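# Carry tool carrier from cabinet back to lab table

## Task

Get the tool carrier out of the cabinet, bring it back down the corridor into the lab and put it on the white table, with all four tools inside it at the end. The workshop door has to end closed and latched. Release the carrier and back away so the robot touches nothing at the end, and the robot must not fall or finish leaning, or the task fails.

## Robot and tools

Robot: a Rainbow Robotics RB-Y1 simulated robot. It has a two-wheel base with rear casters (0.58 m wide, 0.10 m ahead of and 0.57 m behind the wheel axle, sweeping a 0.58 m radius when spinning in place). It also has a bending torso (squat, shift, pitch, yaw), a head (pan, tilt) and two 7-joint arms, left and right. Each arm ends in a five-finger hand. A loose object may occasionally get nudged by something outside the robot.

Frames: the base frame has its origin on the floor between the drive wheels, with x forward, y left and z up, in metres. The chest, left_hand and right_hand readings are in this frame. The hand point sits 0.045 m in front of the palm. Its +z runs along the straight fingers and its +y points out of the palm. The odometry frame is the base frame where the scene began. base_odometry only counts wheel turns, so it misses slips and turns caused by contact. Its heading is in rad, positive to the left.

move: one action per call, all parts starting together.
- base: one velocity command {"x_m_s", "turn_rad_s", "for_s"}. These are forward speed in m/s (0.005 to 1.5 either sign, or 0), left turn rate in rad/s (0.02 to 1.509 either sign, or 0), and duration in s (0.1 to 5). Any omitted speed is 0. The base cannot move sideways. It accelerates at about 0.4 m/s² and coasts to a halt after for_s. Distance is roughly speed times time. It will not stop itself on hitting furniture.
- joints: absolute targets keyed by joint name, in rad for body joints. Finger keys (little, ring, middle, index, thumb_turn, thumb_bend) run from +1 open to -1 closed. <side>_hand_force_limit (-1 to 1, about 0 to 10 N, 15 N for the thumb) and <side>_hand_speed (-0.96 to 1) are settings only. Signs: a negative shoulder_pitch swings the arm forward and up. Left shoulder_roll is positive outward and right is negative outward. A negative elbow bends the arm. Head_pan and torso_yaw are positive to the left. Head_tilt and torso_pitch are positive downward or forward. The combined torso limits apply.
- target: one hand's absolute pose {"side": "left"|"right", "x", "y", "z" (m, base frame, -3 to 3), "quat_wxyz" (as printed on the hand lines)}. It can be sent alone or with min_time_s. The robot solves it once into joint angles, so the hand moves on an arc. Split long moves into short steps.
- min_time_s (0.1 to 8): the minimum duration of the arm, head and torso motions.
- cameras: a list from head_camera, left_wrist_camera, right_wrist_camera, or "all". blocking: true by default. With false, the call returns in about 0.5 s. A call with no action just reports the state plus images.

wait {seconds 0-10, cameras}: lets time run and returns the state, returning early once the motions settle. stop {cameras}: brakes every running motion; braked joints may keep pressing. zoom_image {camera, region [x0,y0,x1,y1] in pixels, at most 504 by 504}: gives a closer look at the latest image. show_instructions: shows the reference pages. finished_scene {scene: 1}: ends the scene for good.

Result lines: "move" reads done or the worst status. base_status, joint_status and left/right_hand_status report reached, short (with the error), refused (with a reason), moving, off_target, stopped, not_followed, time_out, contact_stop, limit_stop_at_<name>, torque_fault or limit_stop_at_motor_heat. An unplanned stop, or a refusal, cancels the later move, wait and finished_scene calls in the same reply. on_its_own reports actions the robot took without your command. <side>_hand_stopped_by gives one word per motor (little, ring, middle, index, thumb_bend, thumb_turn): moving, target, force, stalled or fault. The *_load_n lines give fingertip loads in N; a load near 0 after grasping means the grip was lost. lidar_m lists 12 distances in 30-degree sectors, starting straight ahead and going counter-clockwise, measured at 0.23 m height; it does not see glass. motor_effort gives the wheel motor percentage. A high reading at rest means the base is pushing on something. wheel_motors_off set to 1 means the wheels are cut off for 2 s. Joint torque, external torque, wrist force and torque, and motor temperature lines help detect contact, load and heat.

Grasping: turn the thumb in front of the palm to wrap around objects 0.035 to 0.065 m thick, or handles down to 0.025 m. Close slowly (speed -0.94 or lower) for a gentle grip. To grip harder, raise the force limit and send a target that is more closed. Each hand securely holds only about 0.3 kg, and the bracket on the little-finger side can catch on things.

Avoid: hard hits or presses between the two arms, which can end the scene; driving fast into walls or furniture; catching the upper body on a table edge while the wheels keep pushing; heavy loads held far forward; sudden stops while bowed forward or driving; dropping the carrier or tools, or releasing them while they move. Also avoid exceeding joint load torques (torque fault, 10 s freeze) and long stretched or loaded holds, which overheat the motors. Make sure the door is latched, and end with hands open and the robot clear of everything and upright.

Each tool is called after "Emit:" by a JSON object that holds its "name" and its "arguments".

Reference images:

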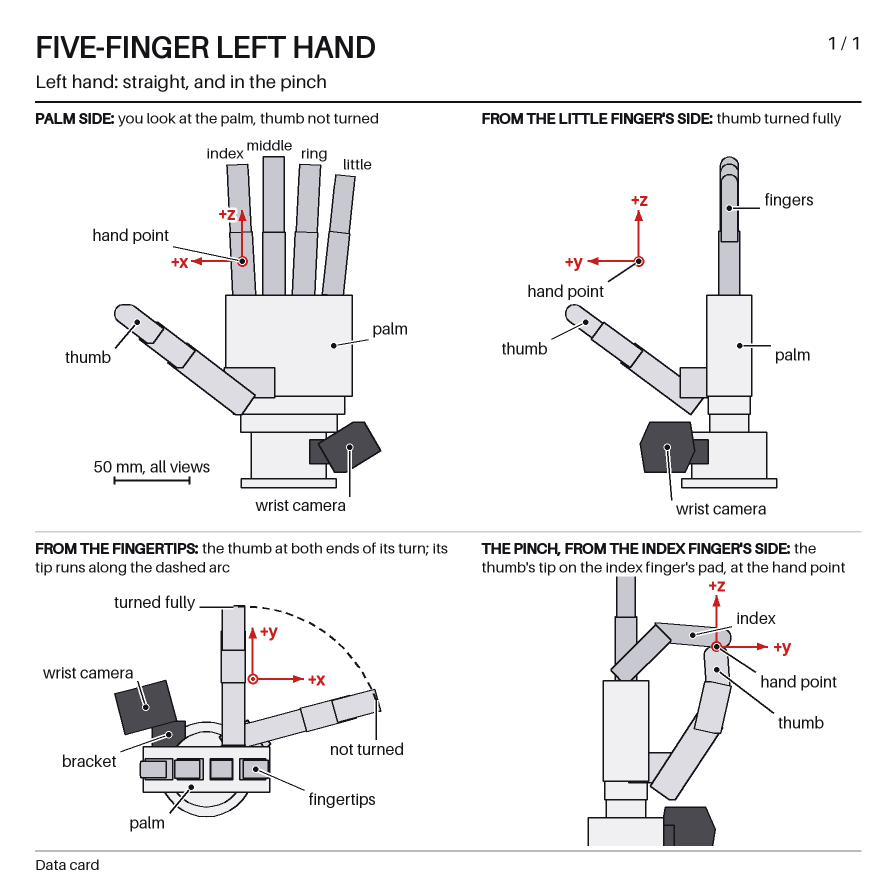

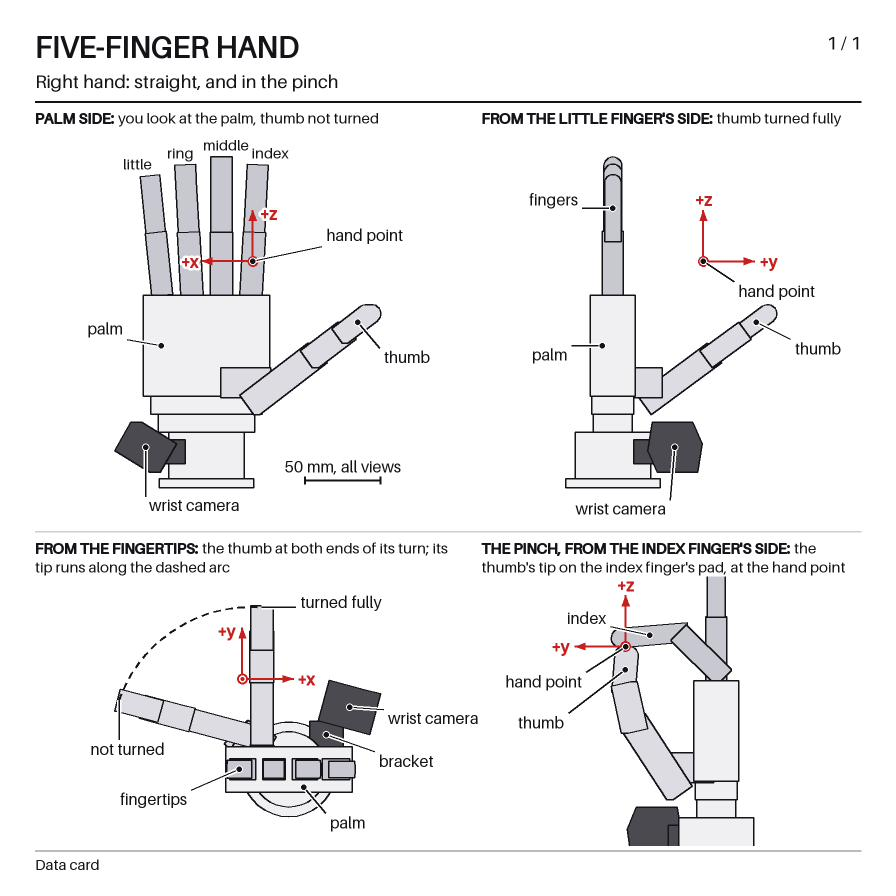

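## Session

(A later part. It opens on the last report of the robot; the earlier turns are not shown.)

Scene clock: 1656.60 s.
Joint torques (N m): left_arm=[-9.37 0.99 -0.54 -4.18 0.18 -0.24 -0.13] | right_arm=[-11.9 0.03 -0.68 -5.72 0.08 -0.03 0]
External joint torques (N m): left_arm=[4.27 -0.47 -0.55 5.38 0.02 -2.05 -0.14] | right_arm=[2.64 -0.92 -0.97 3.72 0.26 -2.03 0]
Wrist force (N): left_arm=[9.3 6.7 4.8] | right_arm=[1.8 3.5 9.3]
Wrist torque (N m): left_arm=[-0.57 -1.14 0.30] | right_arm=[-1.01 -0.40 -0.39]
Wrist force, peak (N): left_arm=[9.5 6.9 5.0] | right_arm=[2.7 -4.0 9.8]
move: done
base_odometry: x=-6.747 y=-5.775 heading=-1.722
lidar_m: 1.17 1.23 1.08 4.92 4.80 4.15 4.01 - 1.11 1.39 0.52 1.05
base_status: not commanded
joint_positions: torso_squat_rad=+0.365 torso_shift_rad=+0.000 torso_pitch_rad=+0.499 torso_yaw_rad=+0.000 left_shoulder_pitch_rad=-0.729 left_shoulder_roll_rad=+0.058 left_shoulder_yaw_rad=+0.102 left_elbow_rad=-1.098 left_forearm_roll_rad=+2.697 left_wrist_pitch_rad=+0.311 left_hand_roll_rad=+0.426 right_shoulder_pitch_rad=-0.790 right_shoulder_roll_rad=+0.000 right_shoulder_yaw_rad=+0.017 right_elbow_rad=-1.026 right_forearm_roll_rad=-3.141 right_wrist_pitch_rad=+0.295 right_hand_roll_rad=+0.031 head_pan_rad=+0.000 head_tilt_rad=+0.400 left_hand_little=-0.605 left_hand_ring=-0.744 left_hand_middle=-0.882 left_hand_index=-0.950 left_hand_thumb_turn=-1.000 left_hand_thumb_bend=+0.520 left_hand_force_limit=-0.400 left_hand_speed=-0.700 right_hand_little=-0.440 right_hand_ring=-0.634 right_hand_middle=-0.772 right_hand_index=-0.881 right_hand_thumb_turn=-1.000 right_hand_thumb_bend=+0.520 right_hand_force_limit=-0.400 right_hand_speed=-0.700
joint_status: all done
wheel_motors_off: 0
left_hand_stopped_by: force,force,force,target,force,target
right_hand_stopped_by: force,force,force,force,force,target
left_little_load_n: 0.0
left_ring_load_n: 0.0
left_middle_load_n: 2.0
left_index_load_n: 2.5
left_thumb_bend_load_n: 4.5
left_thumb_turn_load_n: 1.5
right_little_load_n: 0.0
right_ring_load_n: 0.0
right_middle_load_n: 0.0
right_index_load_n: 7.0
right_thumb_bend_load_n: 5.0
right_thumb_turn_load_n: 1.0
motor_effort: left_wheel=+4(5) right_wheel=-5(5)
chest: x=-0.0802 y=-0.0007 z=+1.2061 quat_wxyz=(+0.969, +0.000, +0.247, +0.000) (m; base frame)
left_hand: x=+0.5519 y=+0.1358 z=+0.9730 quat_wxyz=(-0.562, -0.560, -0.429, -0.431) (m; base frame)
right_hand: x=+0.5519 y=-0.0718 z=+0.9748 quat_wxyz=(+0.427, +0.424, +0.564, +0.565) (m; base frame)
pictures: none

Emit:
{"name": "move", "arguments": {"joints": {"torso_squat_rad":0.355}, "min_time_s": 1}}

Emit:
{"name": "move", "arguments": {"joints": {"left_hand_thumb_bend":1,"right_hand_thumb_bend":1}}}

Emit:
{"name": "move", "arguments": {"joints": {"left_hand_speed":-0.5,"right_hand_speed":-0.5,"left_hand_little":1,"left_hand_ring":1,"left_hand_middle":1,"left_hand_index":1,"right_hand_little":1,"right_hand_ring":1,"right_hand_middle":1,"right_hand_index":1}, "cameras": ["all"]}}

Scene clock: 1661.80 s.
Joint torques (N m): left_arm=[-9.92 1.04 -0.55 -6.68 0.19 0.71 -0.13] | right_arm=[-12.59 0.34 -0.78 -7.63 0.21 0.89 -0.04]
External joint torques (N m): left_arm=[3.7 -0.41 -0.56 2.87 0.02 -1.1 -0.14] | right_arm=[1.93 -0.61 -1.07 1.8 0.39 -1.1 -0.03]
Wrist force (N): left_arm=[6.7 -1.6 5.8] | right_arm=[3.0 -3.1 10.8]
Wrist torque (N m): left_arm=[-0.90 -1.06 0.42] | right_arm=[-1.32 -0.45 -0.44]
Wrist force, peak (N): left_arm=[9.8 7.1 4.8] | right_arm=[3.2 -3.3 10.9]
move: done
base_odometry: x=-6.747 y=-5.775 heading=-1.722
lidar_m: 1.17 1.24 1.08 4.90 4.81 4.15 4.01 - 1.11 1.39 0.52 1.06
base_status: not commanded
joint_positions: torso_squat_rad=+0.355 torso_shift_rad=+0.000 torso_pitch_rad=+0.500 torso_yaw_rad=+0.000 left_shoulder_pitch_rad=-0.729 left_shoulder_roll_rad=+0.058 left_shoulder_yaw_rad=+0.102 left_elbow_rad=-1.097 left_forearm_roll_rad=+2.697 left_wrist_pitch_rad=+0.311 left_hand_roll_rad=+0.426 right_shoulder_pitch_rad=-0.790 right_shoulder_roll_rad=+0.000 right_shoulder_yaw_rad=+0.017 right_elbow_rad=-1.026 right_forearm_roll_rad=-3.141 right_wrist_pitch_rad=+0.295 right_hand_roll_rad=+0.031 head_pan_rad=+0.000 head_tilt_rad=+0.400 left_hand_little=-0.605 left_hand_ring=-0.744 left_hand_middle=-0.882 left_hand_index=-0.950 left_hand_thumb_turn=-1.000 left_hand_thumb_bend=+0.520 left_hand_force_limit=-0.400 left_hand_speed=-0.700 right_hand_little=-0.440 right_hand_ring=-0.634 right_hand_middle=-0.772 right_hand_index=-0.881 right_hand_thumb_turn=-1.000 right_hand_thumb_bend=+0.520 right_hand_force_limit=-0.400 right_hand_speed=-0.700
joint_status: all done
wheel_motors_off: 0
left_hand_stopped_by: force,force,force,target,force,target
right_hand_stopped_by: force,force,force,force,force,target
left_little_load_n: 0.0
left_ring_load_n: 0.0
left_middle_load_n: 1.5
left_index_load_n: 1.0
left_thumb_bend_load_n: 4.5
left_thumb_turn_load_n: 1.0
right_little_load_n: 0.0
right_ring_load_n: 0.0
right_middle_load_n: 0.0
right_index_load_n: 3.5
right_thumb_bend_load_n: 4.5
right_thumb_turn_load_n: 1.0
motor_effort: left_wheel=+4(6) right_wheel=-5(5)
chest: x=-0.0798 y=-0.0007 z=+1.2084 quat_wxyz=(+0.969, +0.000, +0.247, +0.000) (m; base frame)
left_hand: x=+0.5521 y=+0.1359 z=+0.9742 quat_wxyz=(-0.562, -0.561, -0.430, -0.431) (m; base frame)
right_hand: x=+0.5521 y=-0.0718 z=+0.9761 quat_wxyz=(+0.427, +0.425, +0.565, +0.565) (m; base frame)
pictures: none

Scene clock: 1663.40 s.
Joint torques (N m): left_arm=[-9.95 0.9 -0.53 -6.84 0.17 0.72 -0.11] | right_arm=[-12.34 -0.25 -0.05 -8.01 -0.02 0.71 -0.13]
External joint torques (N m): left_arm=[3.67 -0.56 -0.54 2.71 0.01 -1.09 -0.12] | right_arm=[2.17 -1.2 -0.34 1.41 0.16 -1.29 -0.12]
Wrist force (N): left_arm=[6.8 -1.6 6.6] | right_arm=[3.2 -2.9 10.7]
Wrist torque (N m): left_arm=[-0.90 -1.05 0.45] | right_arm=[-1.26 -0.48 -0.42]
Wrist force, peak (N): left_arm=[7.4 -1.4 6.3] | right_arm=[3.2 -3.0 10.9]
move: done
base_odometry: x=-6.747 y=-5.775 heading=-1.722
lidar_m: 1.18 1.23 1.10 4.91 4.81 4.15 4.01 - 1.11 1.39 0.52 1.06
base_status: not commanded
joint_positions: torso_squat_rad=+0.355 torso_shift_rad=+0.000 torso_pitch_rad=+0.500 torso_yaw_rad=+0.000 left_shoulder_pitch_rad=-0.729 left_shoulder_roll_rad=+0.058 left_shoulder_yaw_rad=+0.102 left_elbow_rad=-1.097 left_forearm_roll_rad=+2.697 left_wrist_pitch_rad=+0.311 left_hand_roll_rad=+0.426 right_shoulder_pitch_rad=-0.790 right_shoulder_roll_rad=+0.000 right_shoulder_yaw_rad=+0.017 right_elbow_rad=-1.026 right_forearm_roll_rad=-3.141 right_wrist_pitch_rad=+0.295 right_hand_roll_rad=+0.031 head_pan_rad=+0.000 head_tilt_rad=+0.400 left_hand_little=-0.605 left_hand_ring=-0.744 left_hand_middle=-0.882 left_hand_index=-0.950 left_hand_thumb_turn=-1.000 left_hand_thumb_bend=+1.000 left_hand_force_limit=-0.400 left_hand_speed=-0.700 right_hand_little=-0.440 right_hand_ring=-0.634 right_hand_middle=-0.772 right_hand_index=-0.881 right_hand_thumb_turn=-1.000 right_hand_thumb_bend=+1.000 right_hand_force_limit=-0.400 right_hand_speed=-0.700
joint_status: all done
wheel_motors_off: 0
left_hand_stopped_by: force,force,force,target,target,target
right_hand_stopped_by: force,force,force,force,target,target
left_little_load_n: 0.0
left_ring_load_n: 0.0
left_middle_load_n: 1.5
left_index_load_n: 1.0
left_thumb_bend_load_n: 0.0
left_thumb_turn_load_n: 0.0
right_little_load_n: 0.0
right_ring_load_n: 0.0
right_middle_load_n: 0.0
right_index_load_n: 3.5
right_thumb_bend_load_n: 0.0
right_thumb_turn_load_n: 0.0
motor_effort: left_wheel=+4(6) right_wheel=-5(5)
chest: x=-0.0798 y=-0.0007 z=+1.2084 quat_wxyz=(+0.969, +0.000, +0.247, +0.000) (m; base frame)
left_hand: x=+0.5521 y=+0.1359 z=+0.9742 quat_wxyz=(-0.562, -0.561, -0.430, -0.431) (m; base frame)
right_hand: x=+0.5521 y=-0.0718 z=+0.9761 quat_wxyz=(+0.427, +0.425, +0.565, +0.565) (m; base frame)
pictures: none

Scene clock: 1665.30 s.
Joint torques (N m): left_arm=[-12.8 1.23 -0.61 -9.37 0.14 1.84 -0.11] | right_arm=[-15.16 0.52 -0.67 -9.89 0.26 1.96 0]
External joint torques (N m): left_arm=[0.82 -0.23 -0.62 0.19 -0.02 0.01 -0.12] | right_arm=[-0.64 -0.43 -0.96 -0.45 0.44 -0.06 0.01]
Wrist force (N): left_arm=[5.5 -6.2 5.8] | right_arm=[3.5 -7.2 10.2]
Wrist torque (N m): left_arm=[-0.95 -1.04 0.49] | right_arm=[-1.42 -0.49 -0.46]
Wrist force, peak (N): left_arm=[5.6 -6.5 6.6] | right_arm=[3.6 -7.3 10.1]
move: done
base_odometry: x=-6.747 y=-5.775 heading=-1.722
lidar_m: 1.18 1.23 1.08 4.90 4.81 4.15 4.01 - 1.11 1.38 0.51 1.06
base_status: not commanded
joint_positions: torso_squat_rad=+0.355 torso_shift_rad=+0.000 torso_pitch_rad=+0.500 torso_yaw_rad=+0.000 left_shoulder_pitch_rad=-0.728 left_shoulder_roll_rad=+0.058 left_shoulder_yaw_rad=+0.102 left_elbow_rad=-1.096 left_forearm_roll_rad=+2.697 left_wrist_pitch_rad=+0.311 left_hand_roll_rad=+0.426 right_shoulder_pitch_rad=-0.789 right_shoulder_roll_rad=+0.000 right_shoulder_yaw_rad=+0.017 right_elbow_rad=-1.025 right_forearm_roll_rad=-3.141 right_wrist_pitch_rad=+0.294 right_hand_roll_rad=+0.031 head_pan_rad=+0.000 head_tilt_rad=+0.400 left_hand_little=+1.000 left_hand_ring=+1.000 left_hand_middle=+1.000 left_hand_index=+1.000 left_hand_thumb_turn=-1.000 left_hand_thumb_bend=+1.000 left_hand_force_limit=-0.400 left_hand_speed=-0.500 right_hand_little=+1.000 right_hand_ring=+1.000 right_hand_middle=+1.000 right_hand_index=+1.000 right_hand_thumb_turn=-1.000 right_hand_thumb_bend=+1.000 right_hand_force_limit=-0.400 right_hand_speed=-0.500
joint_status: all done
wheel_motors_off: 0
left_hand_stopped_by: target,target,target,target,target,target
right_hand_stopped_by: target,target,target,target,target,target
left_little_load_n: 0.0
left_ring_load_n: 0.0
left_middle_load_n: 0.0
left_index_load_n: 0.0
left_thumb_bend_load_n: 0.0
left_thumb_turn_load_n: 0.0
right_little_load_n: 0.0
right_ring_load_n: 0.0
right_middle_load_n: 0.0
right_index_load_n: 0.0
right_thumb_bend_load_n: 0.0
right_thumb_turn_load_n: 0.0
motor_effort: left_wheel=+4(6) right_wheel=-5(5)
chest: x=-0.0797 y=-0.0007 z=+1.2084 quat_wxyz=(+0.969, +0.000, +0.247, +0.000) (m; base frame)
left_hand: x=+0.5520 y=+0.1361 z=+0.9733 quat_wxyz=(-0.561, -0.561, -0.430, -0.431) (m; base frame)
right_hand: x=+0.5519 y=-0.0720 z=+0.9752 quat_wxyz=(+0.426, +0.425, +0.565, +0.564) (m; base frame)
pictures: head_camera, left_wrist_camera, right_wrist_camera
camera_calibration:
head_camera: T_world_to_cam=[[0.051793, -0.998568, -0.0133653, 0.0132438], [-0.754129, -0.030334, -0.656025, 0.981676], [0.654681, 0.0440567, -0.75462, 0.950482], [0, 0, 0, 1]] pos_world=[0.117363, 0.00112793, 1.36143]
left_wrist_camera: T_world_to_cam=[[0.0592938, 0.263457, -0.962847, 0.86837], [-0.301288, 0.924286, 0.234352, -0.187991], [0.951688, 0.276199, 0.134181, -0.578083], [0, 0, 0, 1]] pos_world=[0.442026, 0.104645, 0.957732]
right_wrist_camera: T_world_to_cam=[[-0.138197, 0.216751, 0.966396, -0.854535], [-0.286958, -0.942667, 0.170393, -0.0738814], [0.947922, -0.253767, 0.192472, -0.617042], [0, 0, 0, 1]] pos_world=[0.445613, -0.0410093, 0.957171]

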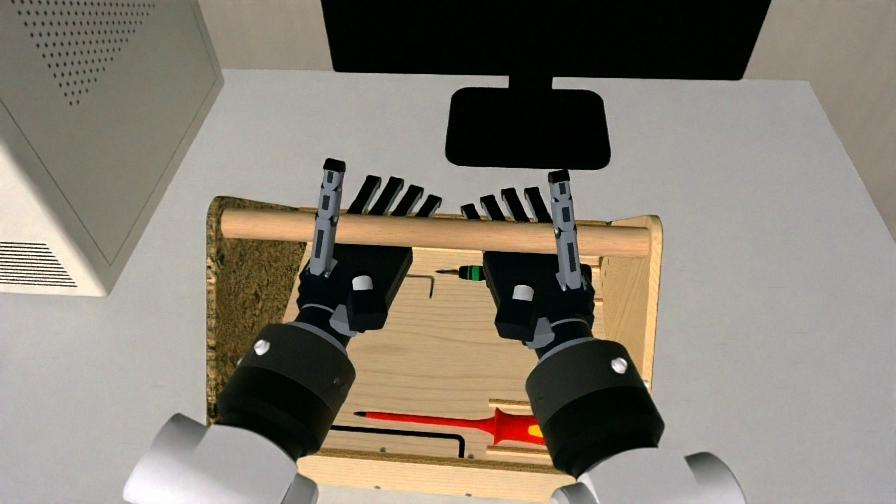

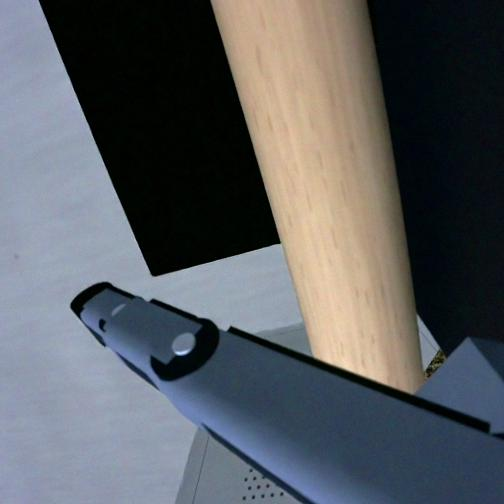

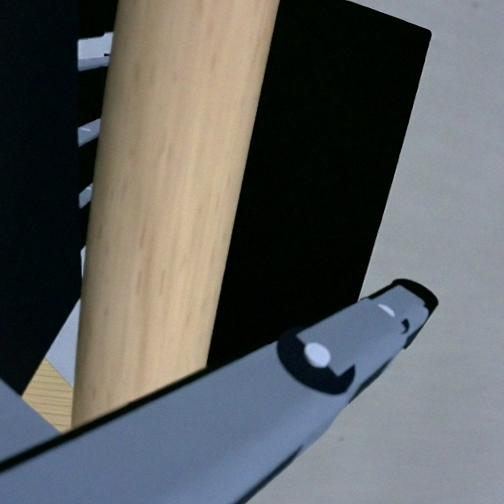

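Emit:
{"name": "move", "arguments": {"joints": {"torso_squat_rad":0.41}, "min_time_s": 1.2}}

Emit:
{"name": "move", "arguments": {"base": {"x_m_s":-0.1,"for_s":3.5}, "cameras": ["head_camera"]}}

Scene clock: 1669.30 s.
Joint torques (N m): left_arm=[-12.77 1.09 -0.48 -9.24 0.22 1.69 -0.15] | right_arm=[-15.27 0.13 -0.02 -9.96 0.13 1.99 -0.04]
External joint torques (N m): left_arm=[0.85 -0.36 -0.49 0.33 0.05 -0.13 -0.16] | right_arm=[-0.75 -0.82 -0.31 -0.52 0.31 -0.02 -0.03]
Wrist force (N): left_arm=[5.5 -6.1 6.2] | right_arm=[3.6 -6.3 9.6]
Wrist torque (N m): left_arm=[-0.94 -0.98 0.47] | right_arm=[-1.37 -0.48 -0.46]
Wrist force, peak (N): left_arm=[5.6 -6.5 6.5] | right_arm=[3.6 -7.3 10.0]
move: done
base_odometry: x=-6.747 y=-5.775 heading=-1.722
lidar_m: 1.18 1.23 1.08 4.93 4.81 4.14 4.02 - 1.10 1.39 0.53 1.06
base_status: not commanded
joint_positions: torso_squat_rad=+0.410 torso_shift_rad=+0.000 torso_pitch_rad=+0.500 torso_yaw_rad=+0.000 left_shoulder_pitch_rad=-0.728 left_shoulder_roll_rad=+0.058 left_shoulder_yaw_rad=+0.102 left_elbow_rad=-1.096 left_forearm_roll_rad=+2.697 left_wrist_pitch_rad=+0.311 left_hand_roll_rad=+0.426 right_shoulder_pitch_rad=-0.789 right_shoulder_roll_rad=+0.000 right_shoulder_yaw_rad=+0.017 right_elbow_rad=-1.025 right_forearm_roll_rad=-3.141 right_wrist_pitch_rad=+0.294 right_hand_roll_rad=+0.031 head_pan_rad=+0.000 head_tilt_rad=+0.400 left_hand_little=+1.000 left_hand_ring=+1.000 left_hand_middle=+1.000 left_hand_index=+1.000 left_hand_thumb_turn=-1.000 left_hand_thumb_bend=+1.000 left_hand_force_limit=-0.400 left_hand_speed=-0.500 right_hand_little=+1.000 right_hand_ring=+1.000 right_hand_middle=+1.000 right_hand_index=+1.000 right_hand_thumb_turn=-1.000 right_hand_thumb_bend=+1.000 right_hand_force_limit=-0.400 right_hand_speed=-0.500
joint_status: all done
wheel_motors_off: 0
left_hand_stopped_by: target,target,target,target,target,target
right_hand_stopped_by: target,target,target,target,target,target
left_little_load_n: 0.0
left_ring_load_n: 0.5
left_middle_load_n: 0.0
left_index_load_n: 0.0
left_thumb_bend_load_n: 0.0
left_thumb_turn_load_n: 0.0
right_little_load_n: 0.0
right_ring_load_n: 0.0
right_middle_load_n: 0.0
right_index_load_n: 0.0
right_thumb_bend_load_n: 0.0
right_thumb_turn_load_n: 0.0
motor_effort: left_wheel=+5(5) right_wheel=-5(5)
chest: x=-0.0797 y=-0.0007 z=+1.1940 quat_wxyz=(+0.969, +0.000, +0.247, +0.000) (m; base frame)
left_hand: x=+0.5520 y=+0.1361 z=+0.9589 quat_wxyz=(-0.561, -0.561, -0.430, -0.431) (m; base frame)
right_hand: x=+0.5519 y=-0.0720 z=+0.9609 quat_wxyz=(+0.426, +0.425, +0.565, +0.564) (m; base frame)
pictures: none

Scene clock: 1673.40 s.
Joint torques (N m): left_arm=[-13.73 0.98 -0.52 -9.65 0.21 1.9 -0.1] | right_arm=[-16.78 0.43 -0.44 -10.49 0.18 2.1 -0.15]
External joint torques (N m): left_arm=[-0.11 -0.48 -0.53 -0.08 0.04 0.08 -0.11] | right_arm=[-2.26 -0.52 -0.73 -1.06 0.35 0.09 -0.14]
Wrist force (N): left_arm=[5.7 -6.1 5.9] | right_arm=[3.4 -7.2 10.1]
Wrist torque (N m): left_arm=[-0.90 -1.06 0.47] | right_arm=[-1.42 -0.46 -0.46]
Wrist force, peak (N): left_arm=[5.7 -6.4 6.5] | right_arm=[3.2 -7.4 10.3]
move: done
base_odometry: x=-6.695 y=-5.429 heading=-1.721
lidar_m: 1.53 1.61 1.25 5.20 4.66 3.80 3.66 - 6.91 1.04 2.14 0.79
base_status: done (sent for 3.5 of 3.5 s)
joint_positions: torso_squat_rad=+0.410 torso_shift_rad=+0.000 torso_pitch_rad=+0.500 torso_yaw_rad=+0.000 left_shoulder_pitch_rad=-0.728 left_shoulder_roll_rad=+0.058 left_shoulder_yaw_rad=+0.102 left_elbow_rad=-1.096 left_forearm_roll_rad=+2.697 left_wrist_pitch_rad=+0.311 left_hand_roll_rad=+0.426 right_shoulder_pitch_rad=-0.789 right_shoulder_roll_rad=+0.000 right_shoulder_yaw_rad=+0.017 right_elbow_rad=-1.025 right_forearm_roll_rad=-3.141 right_wrist_pitch_rad=+0.294 right_hand_roll_rad=+0.031 head_pan_rad=+0.000 head_tilt_rad=+0.400 left_hand_little=+1.000 left_hand_ring=+1.000 left_hand_middle=+1.000 left_hand_index=+1.000 left_hand_thumb_turn=-1.000 left_hand_thumb_bend=+1.000 left_hand_force_limit=-0.400 left_hand_speed=-0.500 right_hand_little=+1.000 right_hand_ring=+1.000 right_hand_middle=+1.000 right_hand_index=+1.000 right_hand_thumb_turn=-1.000 right_hand_thumb_bend=+1.000 right_hand_force_limit=-0.400 right_hand_speed=-0.500
joint_status: not commanded
wheel_motors_off: 0
left_hand_stopped_by: target,target,target,target,target,target
right_hand_stopped_by: target,target,target,target,target,target
left_little_load_n: 0.0
left_ring_load_n: 0.0
left_middle_load_n: 0.0
left_index_load_n: 0.0
left_thumb_bend_load_n: 0.0
left_thumb_turn_load_n: -0.5
right_little_load_n: 0.0
right_ring_load_n: 0.0
right_middle_load_n: 0.0
right_index_load_n: 0.0
right_thumb_bend_load_n: 0.0
right_thumb_turn_load_n: 0.0
motor_effort: left_wheel=+10(31) right_wheel=-6(20)
chest: x=-0.0797 y=-0.0007 z=+1.1940 quat_wxyz=(+0.969, +0.000, +0.247, +0.000) (m; base frame)
left_hand: x=+0.5519 y=+0.1362 z=+0.9587 quat_wxyz=(-0.561, -0.561, -0.431, -0.430) (m; base frame)
right_hand: x=+0.5519 y=-0.0720 z=+0.9606 quat_wxyz=(+0.426, +0.425, +0.565, +0.564) (m; base frame)
pictures: head_camera
camera_calibration:
head_camera: T_world_to_cam=[[0.051793, -0.998568, -0.0133653, 0.0130513], [-0.754129, -0.030334, -0.656025, 0.97223], [0.654681, 0.0440567, -0.75462, 0.939615], [0, 0, 0, 1]] pos_world=[0.117363, 0.00112793, 1.34703]

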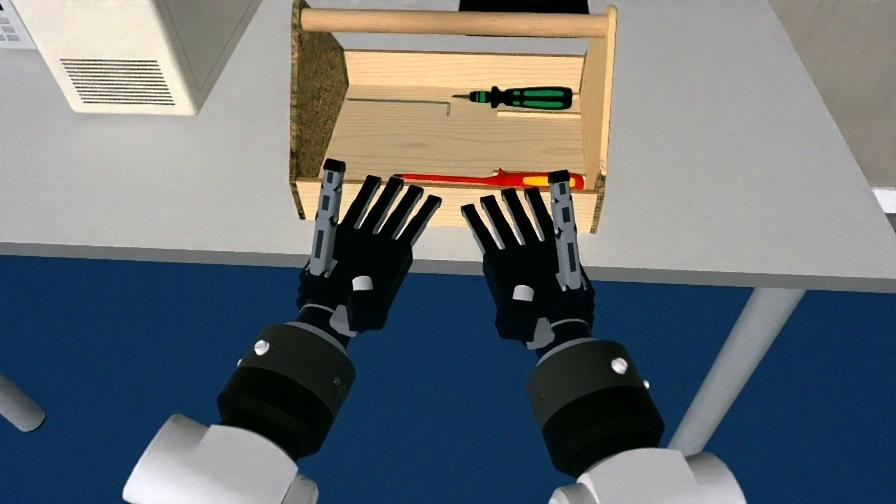

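Emit:
{"name": "move", "arguments": {"base": {"x_m_s":-0.2,"for_s":2.2}}}

Emit:
{"name": "move", "arguments": {"joints": {"torso_squat_rad":0.2,"torso_pitch_rad":0,"head_tilt_rad":0.45,"left_shoulder_roll_rad":0.3,"right_shoulder_roll_rad":-0.3}, "min_time_s": 3, "cameras": ["head_camera"]}}

Emit:
{"name": "zoom_image", "arguments": {"camera": "head_camera", "region": [200, 0, 700, 350]}}

Scene clock: 1679.97 s.
Joint torques (N m): left_arm=[-13.94 1.01 -0.41 -9.72 0.08 1.92 -0.11] | right_arm=[-16.95 -0.01 -0.68 -10.19 0.06 2.08 -0.13]
External joint torques (N m): left_arm=[-0.32 -0.44 -0.42 -0.16 -0.08 0.09 -0.12] | right_arm=[-2.44 -0.96 -0.98 -0.76 0.24 0.06 -0.13]
Wrist force (N): left_arm=[5.4 -6.3 6.1] | right_arm=[3.5 -7.2 10.0]
Wrist torque (N m): left_arm=[-0.96 -0.98 0.47] | right_arm=[-1.43 -0.48 -0.46]
Wrist force, peak (N): left_arm=[5.4 -6.5 6.8] | right_arm=[3.4 -7.4 10.5]
move: done
base_odometry: x=-6.629 y=-4.994 heading=-1.720
lidar_m: 1.81 1.54 2.86 4.91 4.51 3.35 3.22 - 6.90 1.23 1.12 1.20
base_status: done (sent for 2.2 of 2.2 s)
joint_positions: torso_squat_rad=+0.410 torso_shift_rad=+0.000 torso_pitch_rad=+0.500 torso_yaw_rad=+0.000 left_shoulder_pitch_rad=-0.728 left_shoulder_roll_rad=+0.058 left_shoulder_yaw_rad=+0.102 left_elbow_rad=-1.096 left_forearm_roll_rad=+2.697 left_wrist_pitch_rad=+0.310 left_hand_roll_rad=+0.426 right_shoulder_pitch_rad=-0.789 right_shoulder_roll_rad=+0.000 right_shoulder_yaw_rad=+0.017 right_elbow_rad=-1.025 right_forearm_roll_rad=-3.141 right_wrist_pitch_rad=+0.294 right_hand_roll_rad=+0.031 head_pan_rad=+0.000 head_tilt_rad=+0.400 left_hand_little=+1.000 left_hand_ring=+1.000 left_hand_middle=+1.000 left_hand_index=+1.000 left_hand_thumb_turn=-1.000 left_hand_thumb_bend=+1.000 left_hand_force_limit=-0.400 left_hand_speed=-0.500 right_hand_little=+1.000 right_hand_ring=+1.000 right_hand_middle=+1.000 right_hand_index=+1.000 right_hand_thumb_turn=-1.000 right_hand_thumb_bend=+1.000 right_hand_force_limit=-0.400 right_hand_speed=-0.500
joint_status: not commanded
wheel_motors_off: 0
left_hand_stopped_by: target,target,target,target,target,target
right_hand_stopped_by: target,target,target,target,target,target
left_little_load_n: 0.0
left_ring_load_n: 0.0
left_middle_load_n: 0.0
left_index_load_n: 0.0
left_thumb_bend_load_n: 0.0
left_thumb_turn_load_n: 0.0
right_little_load_n: 0.0
right_ring_load_n: 0.0
right_middle_load_n: 0.0
right_index_load_n: 0.0
right_thumb_bend_load_n: 0.0
right_thumb_turn_load_n: 0.0
motor_effort: left_wheel=+12(23) right_wheel=-9(25)
chest: x=-0.0796 y=-0.0007 z=+1.1940 quat_wxyz=(+0.969, +0.000, +0.247, +0.000) (m; base frame)
left_hand: x=+0.5519 y=+0.1362 z=+0.9586 quat_wxyz=(-0.561, -0.561, -0.431, -0.430) (m; base frame)
right_hand: x=+0.5519 y=-0.0720 z=+0.9605 quat_wxyz=(+0.426, +0.426, +0.565, +0.564) (m; base frame)
pictures: none

Scene clock: 1683.27 s.
Joint torques (N m): left_arm=[-22.08 9.55 1.71 -9.79 0.31 1.48 -0.11] | right_arm=[-25.18 -8.36 -2.9 -10.34 -0.05 1.79 0.11]
External joint torques (N m): left_arm=[-0.91 1.9 -0.79 -0.1 0.02 0.19 -0.13] | right_arm=[-2.82 -1.09 0.25 -0.9 0.31 0.12 0.12]
Wrist force (N): left_arm=[3.6 -5.4 3.2] | right_arm=[5.4 -5.9 7.2]
Wrist torque (N m): left_arm=[-0.80 -0.99 0.33] | right_arm=[-1.14 -0.51 -0.34]
Wrist force, peak (N): left_arm=[5.6 -6.3 6.4] | right_arm=[3.5 -7.4 10.2]
move: done
base_odometry: x=-6.629 y=-4.994 heading=-1.720
lidar_m: 1.81 1.54 2.86 4.91 4.50 3.34 3.22 - 6.89 1.23 1.11 1.19
base_status: not commanded
joint_positions: torso_squat_rad=+0.200 torso_shift_rad=+0.000 torso_pitch_rad=+0.000 torso_yaw_rad=+0.000 left_shoulder_pitch_rad=-0.728 left_shoulder_roll_rad=+0.300 left_shoulder_yaw_rad=+0.102 left_elbow_rad=-1.096 left_forearm_roll_rad=+2.697 left_wrist_pitch_rad=+0.310 left_hand_roll_rad=+0.426 right_shoulder_pitch_rad=-0.789 right_shoulder_roll_rad=-0.300 right_shoulder_yaw_rad=+0.017 right_elbow_rad=-1.025 right_forearm_roll_rad=-3.141 right_wrist_pitch_rad=+0.294 right_hand_roll_rad=+0.031 head_pan_rad=+0.000 head_tilt_rad=+0.450 left_hand_little=+1.000 left_hand_ring=+1.000 left_hand_middle=+1.000 left_hand_index=+1.000 left_hand_thumb_turn=-1.000 left_hand_thumb_bend=+1.000 left_hand_force_limit=-0.400 left_hand_speed=-0.500 right_hand_little=+1.000 right_hand_ring=+1.000 right_hand_middle=+1.000 right_hand_index=+1.000 right_hand_thumb_turn=-1.000 right_hand_thumb_bend=+1.000 right_hand_force_limit=-0.400 right_hand_speed=-0.500
joint_status: all done
wheel_motors_off: 0
left_hand_stopped_by: target,target,target,target,target,target
right_hand_stopped_by: target,target,target,target,target,target
left_little_load_n: 0.0
left_ring_load_n: 0.0
left_middle_load_n: 0.0
left_index_load_n: 0.0
left_thumb_bend_load_n: 0.0
left_thumb_turn_load_n: 0.0
right_little_load_n: 0.0
right_ring_load_n: -0.5
right_middle_load_n: 0.0
right_index_load_n: 0.0
right_thumb_bend_load_n: 0.0
right_thumb_turn_load_n: 0.0
motor_effort: left_wheel=+13(13) right_wheel=-9(9)
chest: x=-0.2280 y=-0.0007 z=+1.2760 quat_wxyz=(+1.000, +0.001, +0.000, +0.000) (m; base frame)
left_hand: x=+0.4428 y=+0.2318 z=+1.4028 quat_wxyz=(-0.572, -0.456, -0.241, -0.638) (m; base frame)
right_hand: x=+0.4526 y=-0.2009 z=+1.4051 quat_wxyz=(+0.656, +0.232, +0.458, +0.553) (m; base frame)
pictures: head_camera
camera_calibration:
head_camera: T_world_to_cam=[[0.0521876, -0.998583, 0.0103775, -0.00791493], [-0.39369, -0.0301227, -0.91875, 1.32885], [0.917761, 0.0438618, -0.394704, 0.708965], [0, 0, 0, 1]] pos_world=[-0.12709, 0.00102858, 1.5008]

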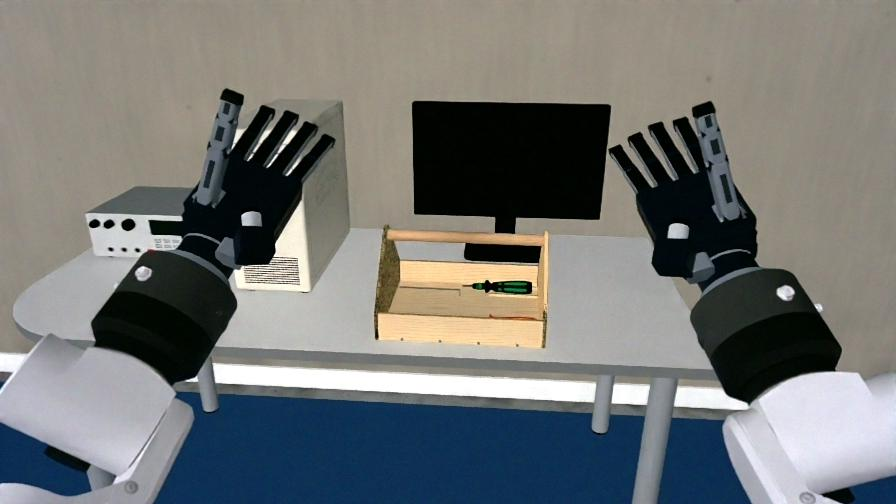

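Scaled by 1.008 from the camera's 896x504 image, which has a finer 1280x720 frame.

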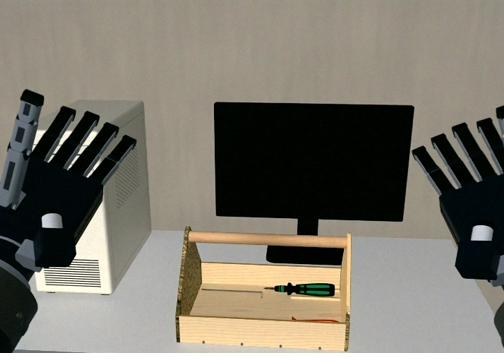

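Emit:
{"name": "finished_scene", "arguments": {}}

The scene is finished: the task was done.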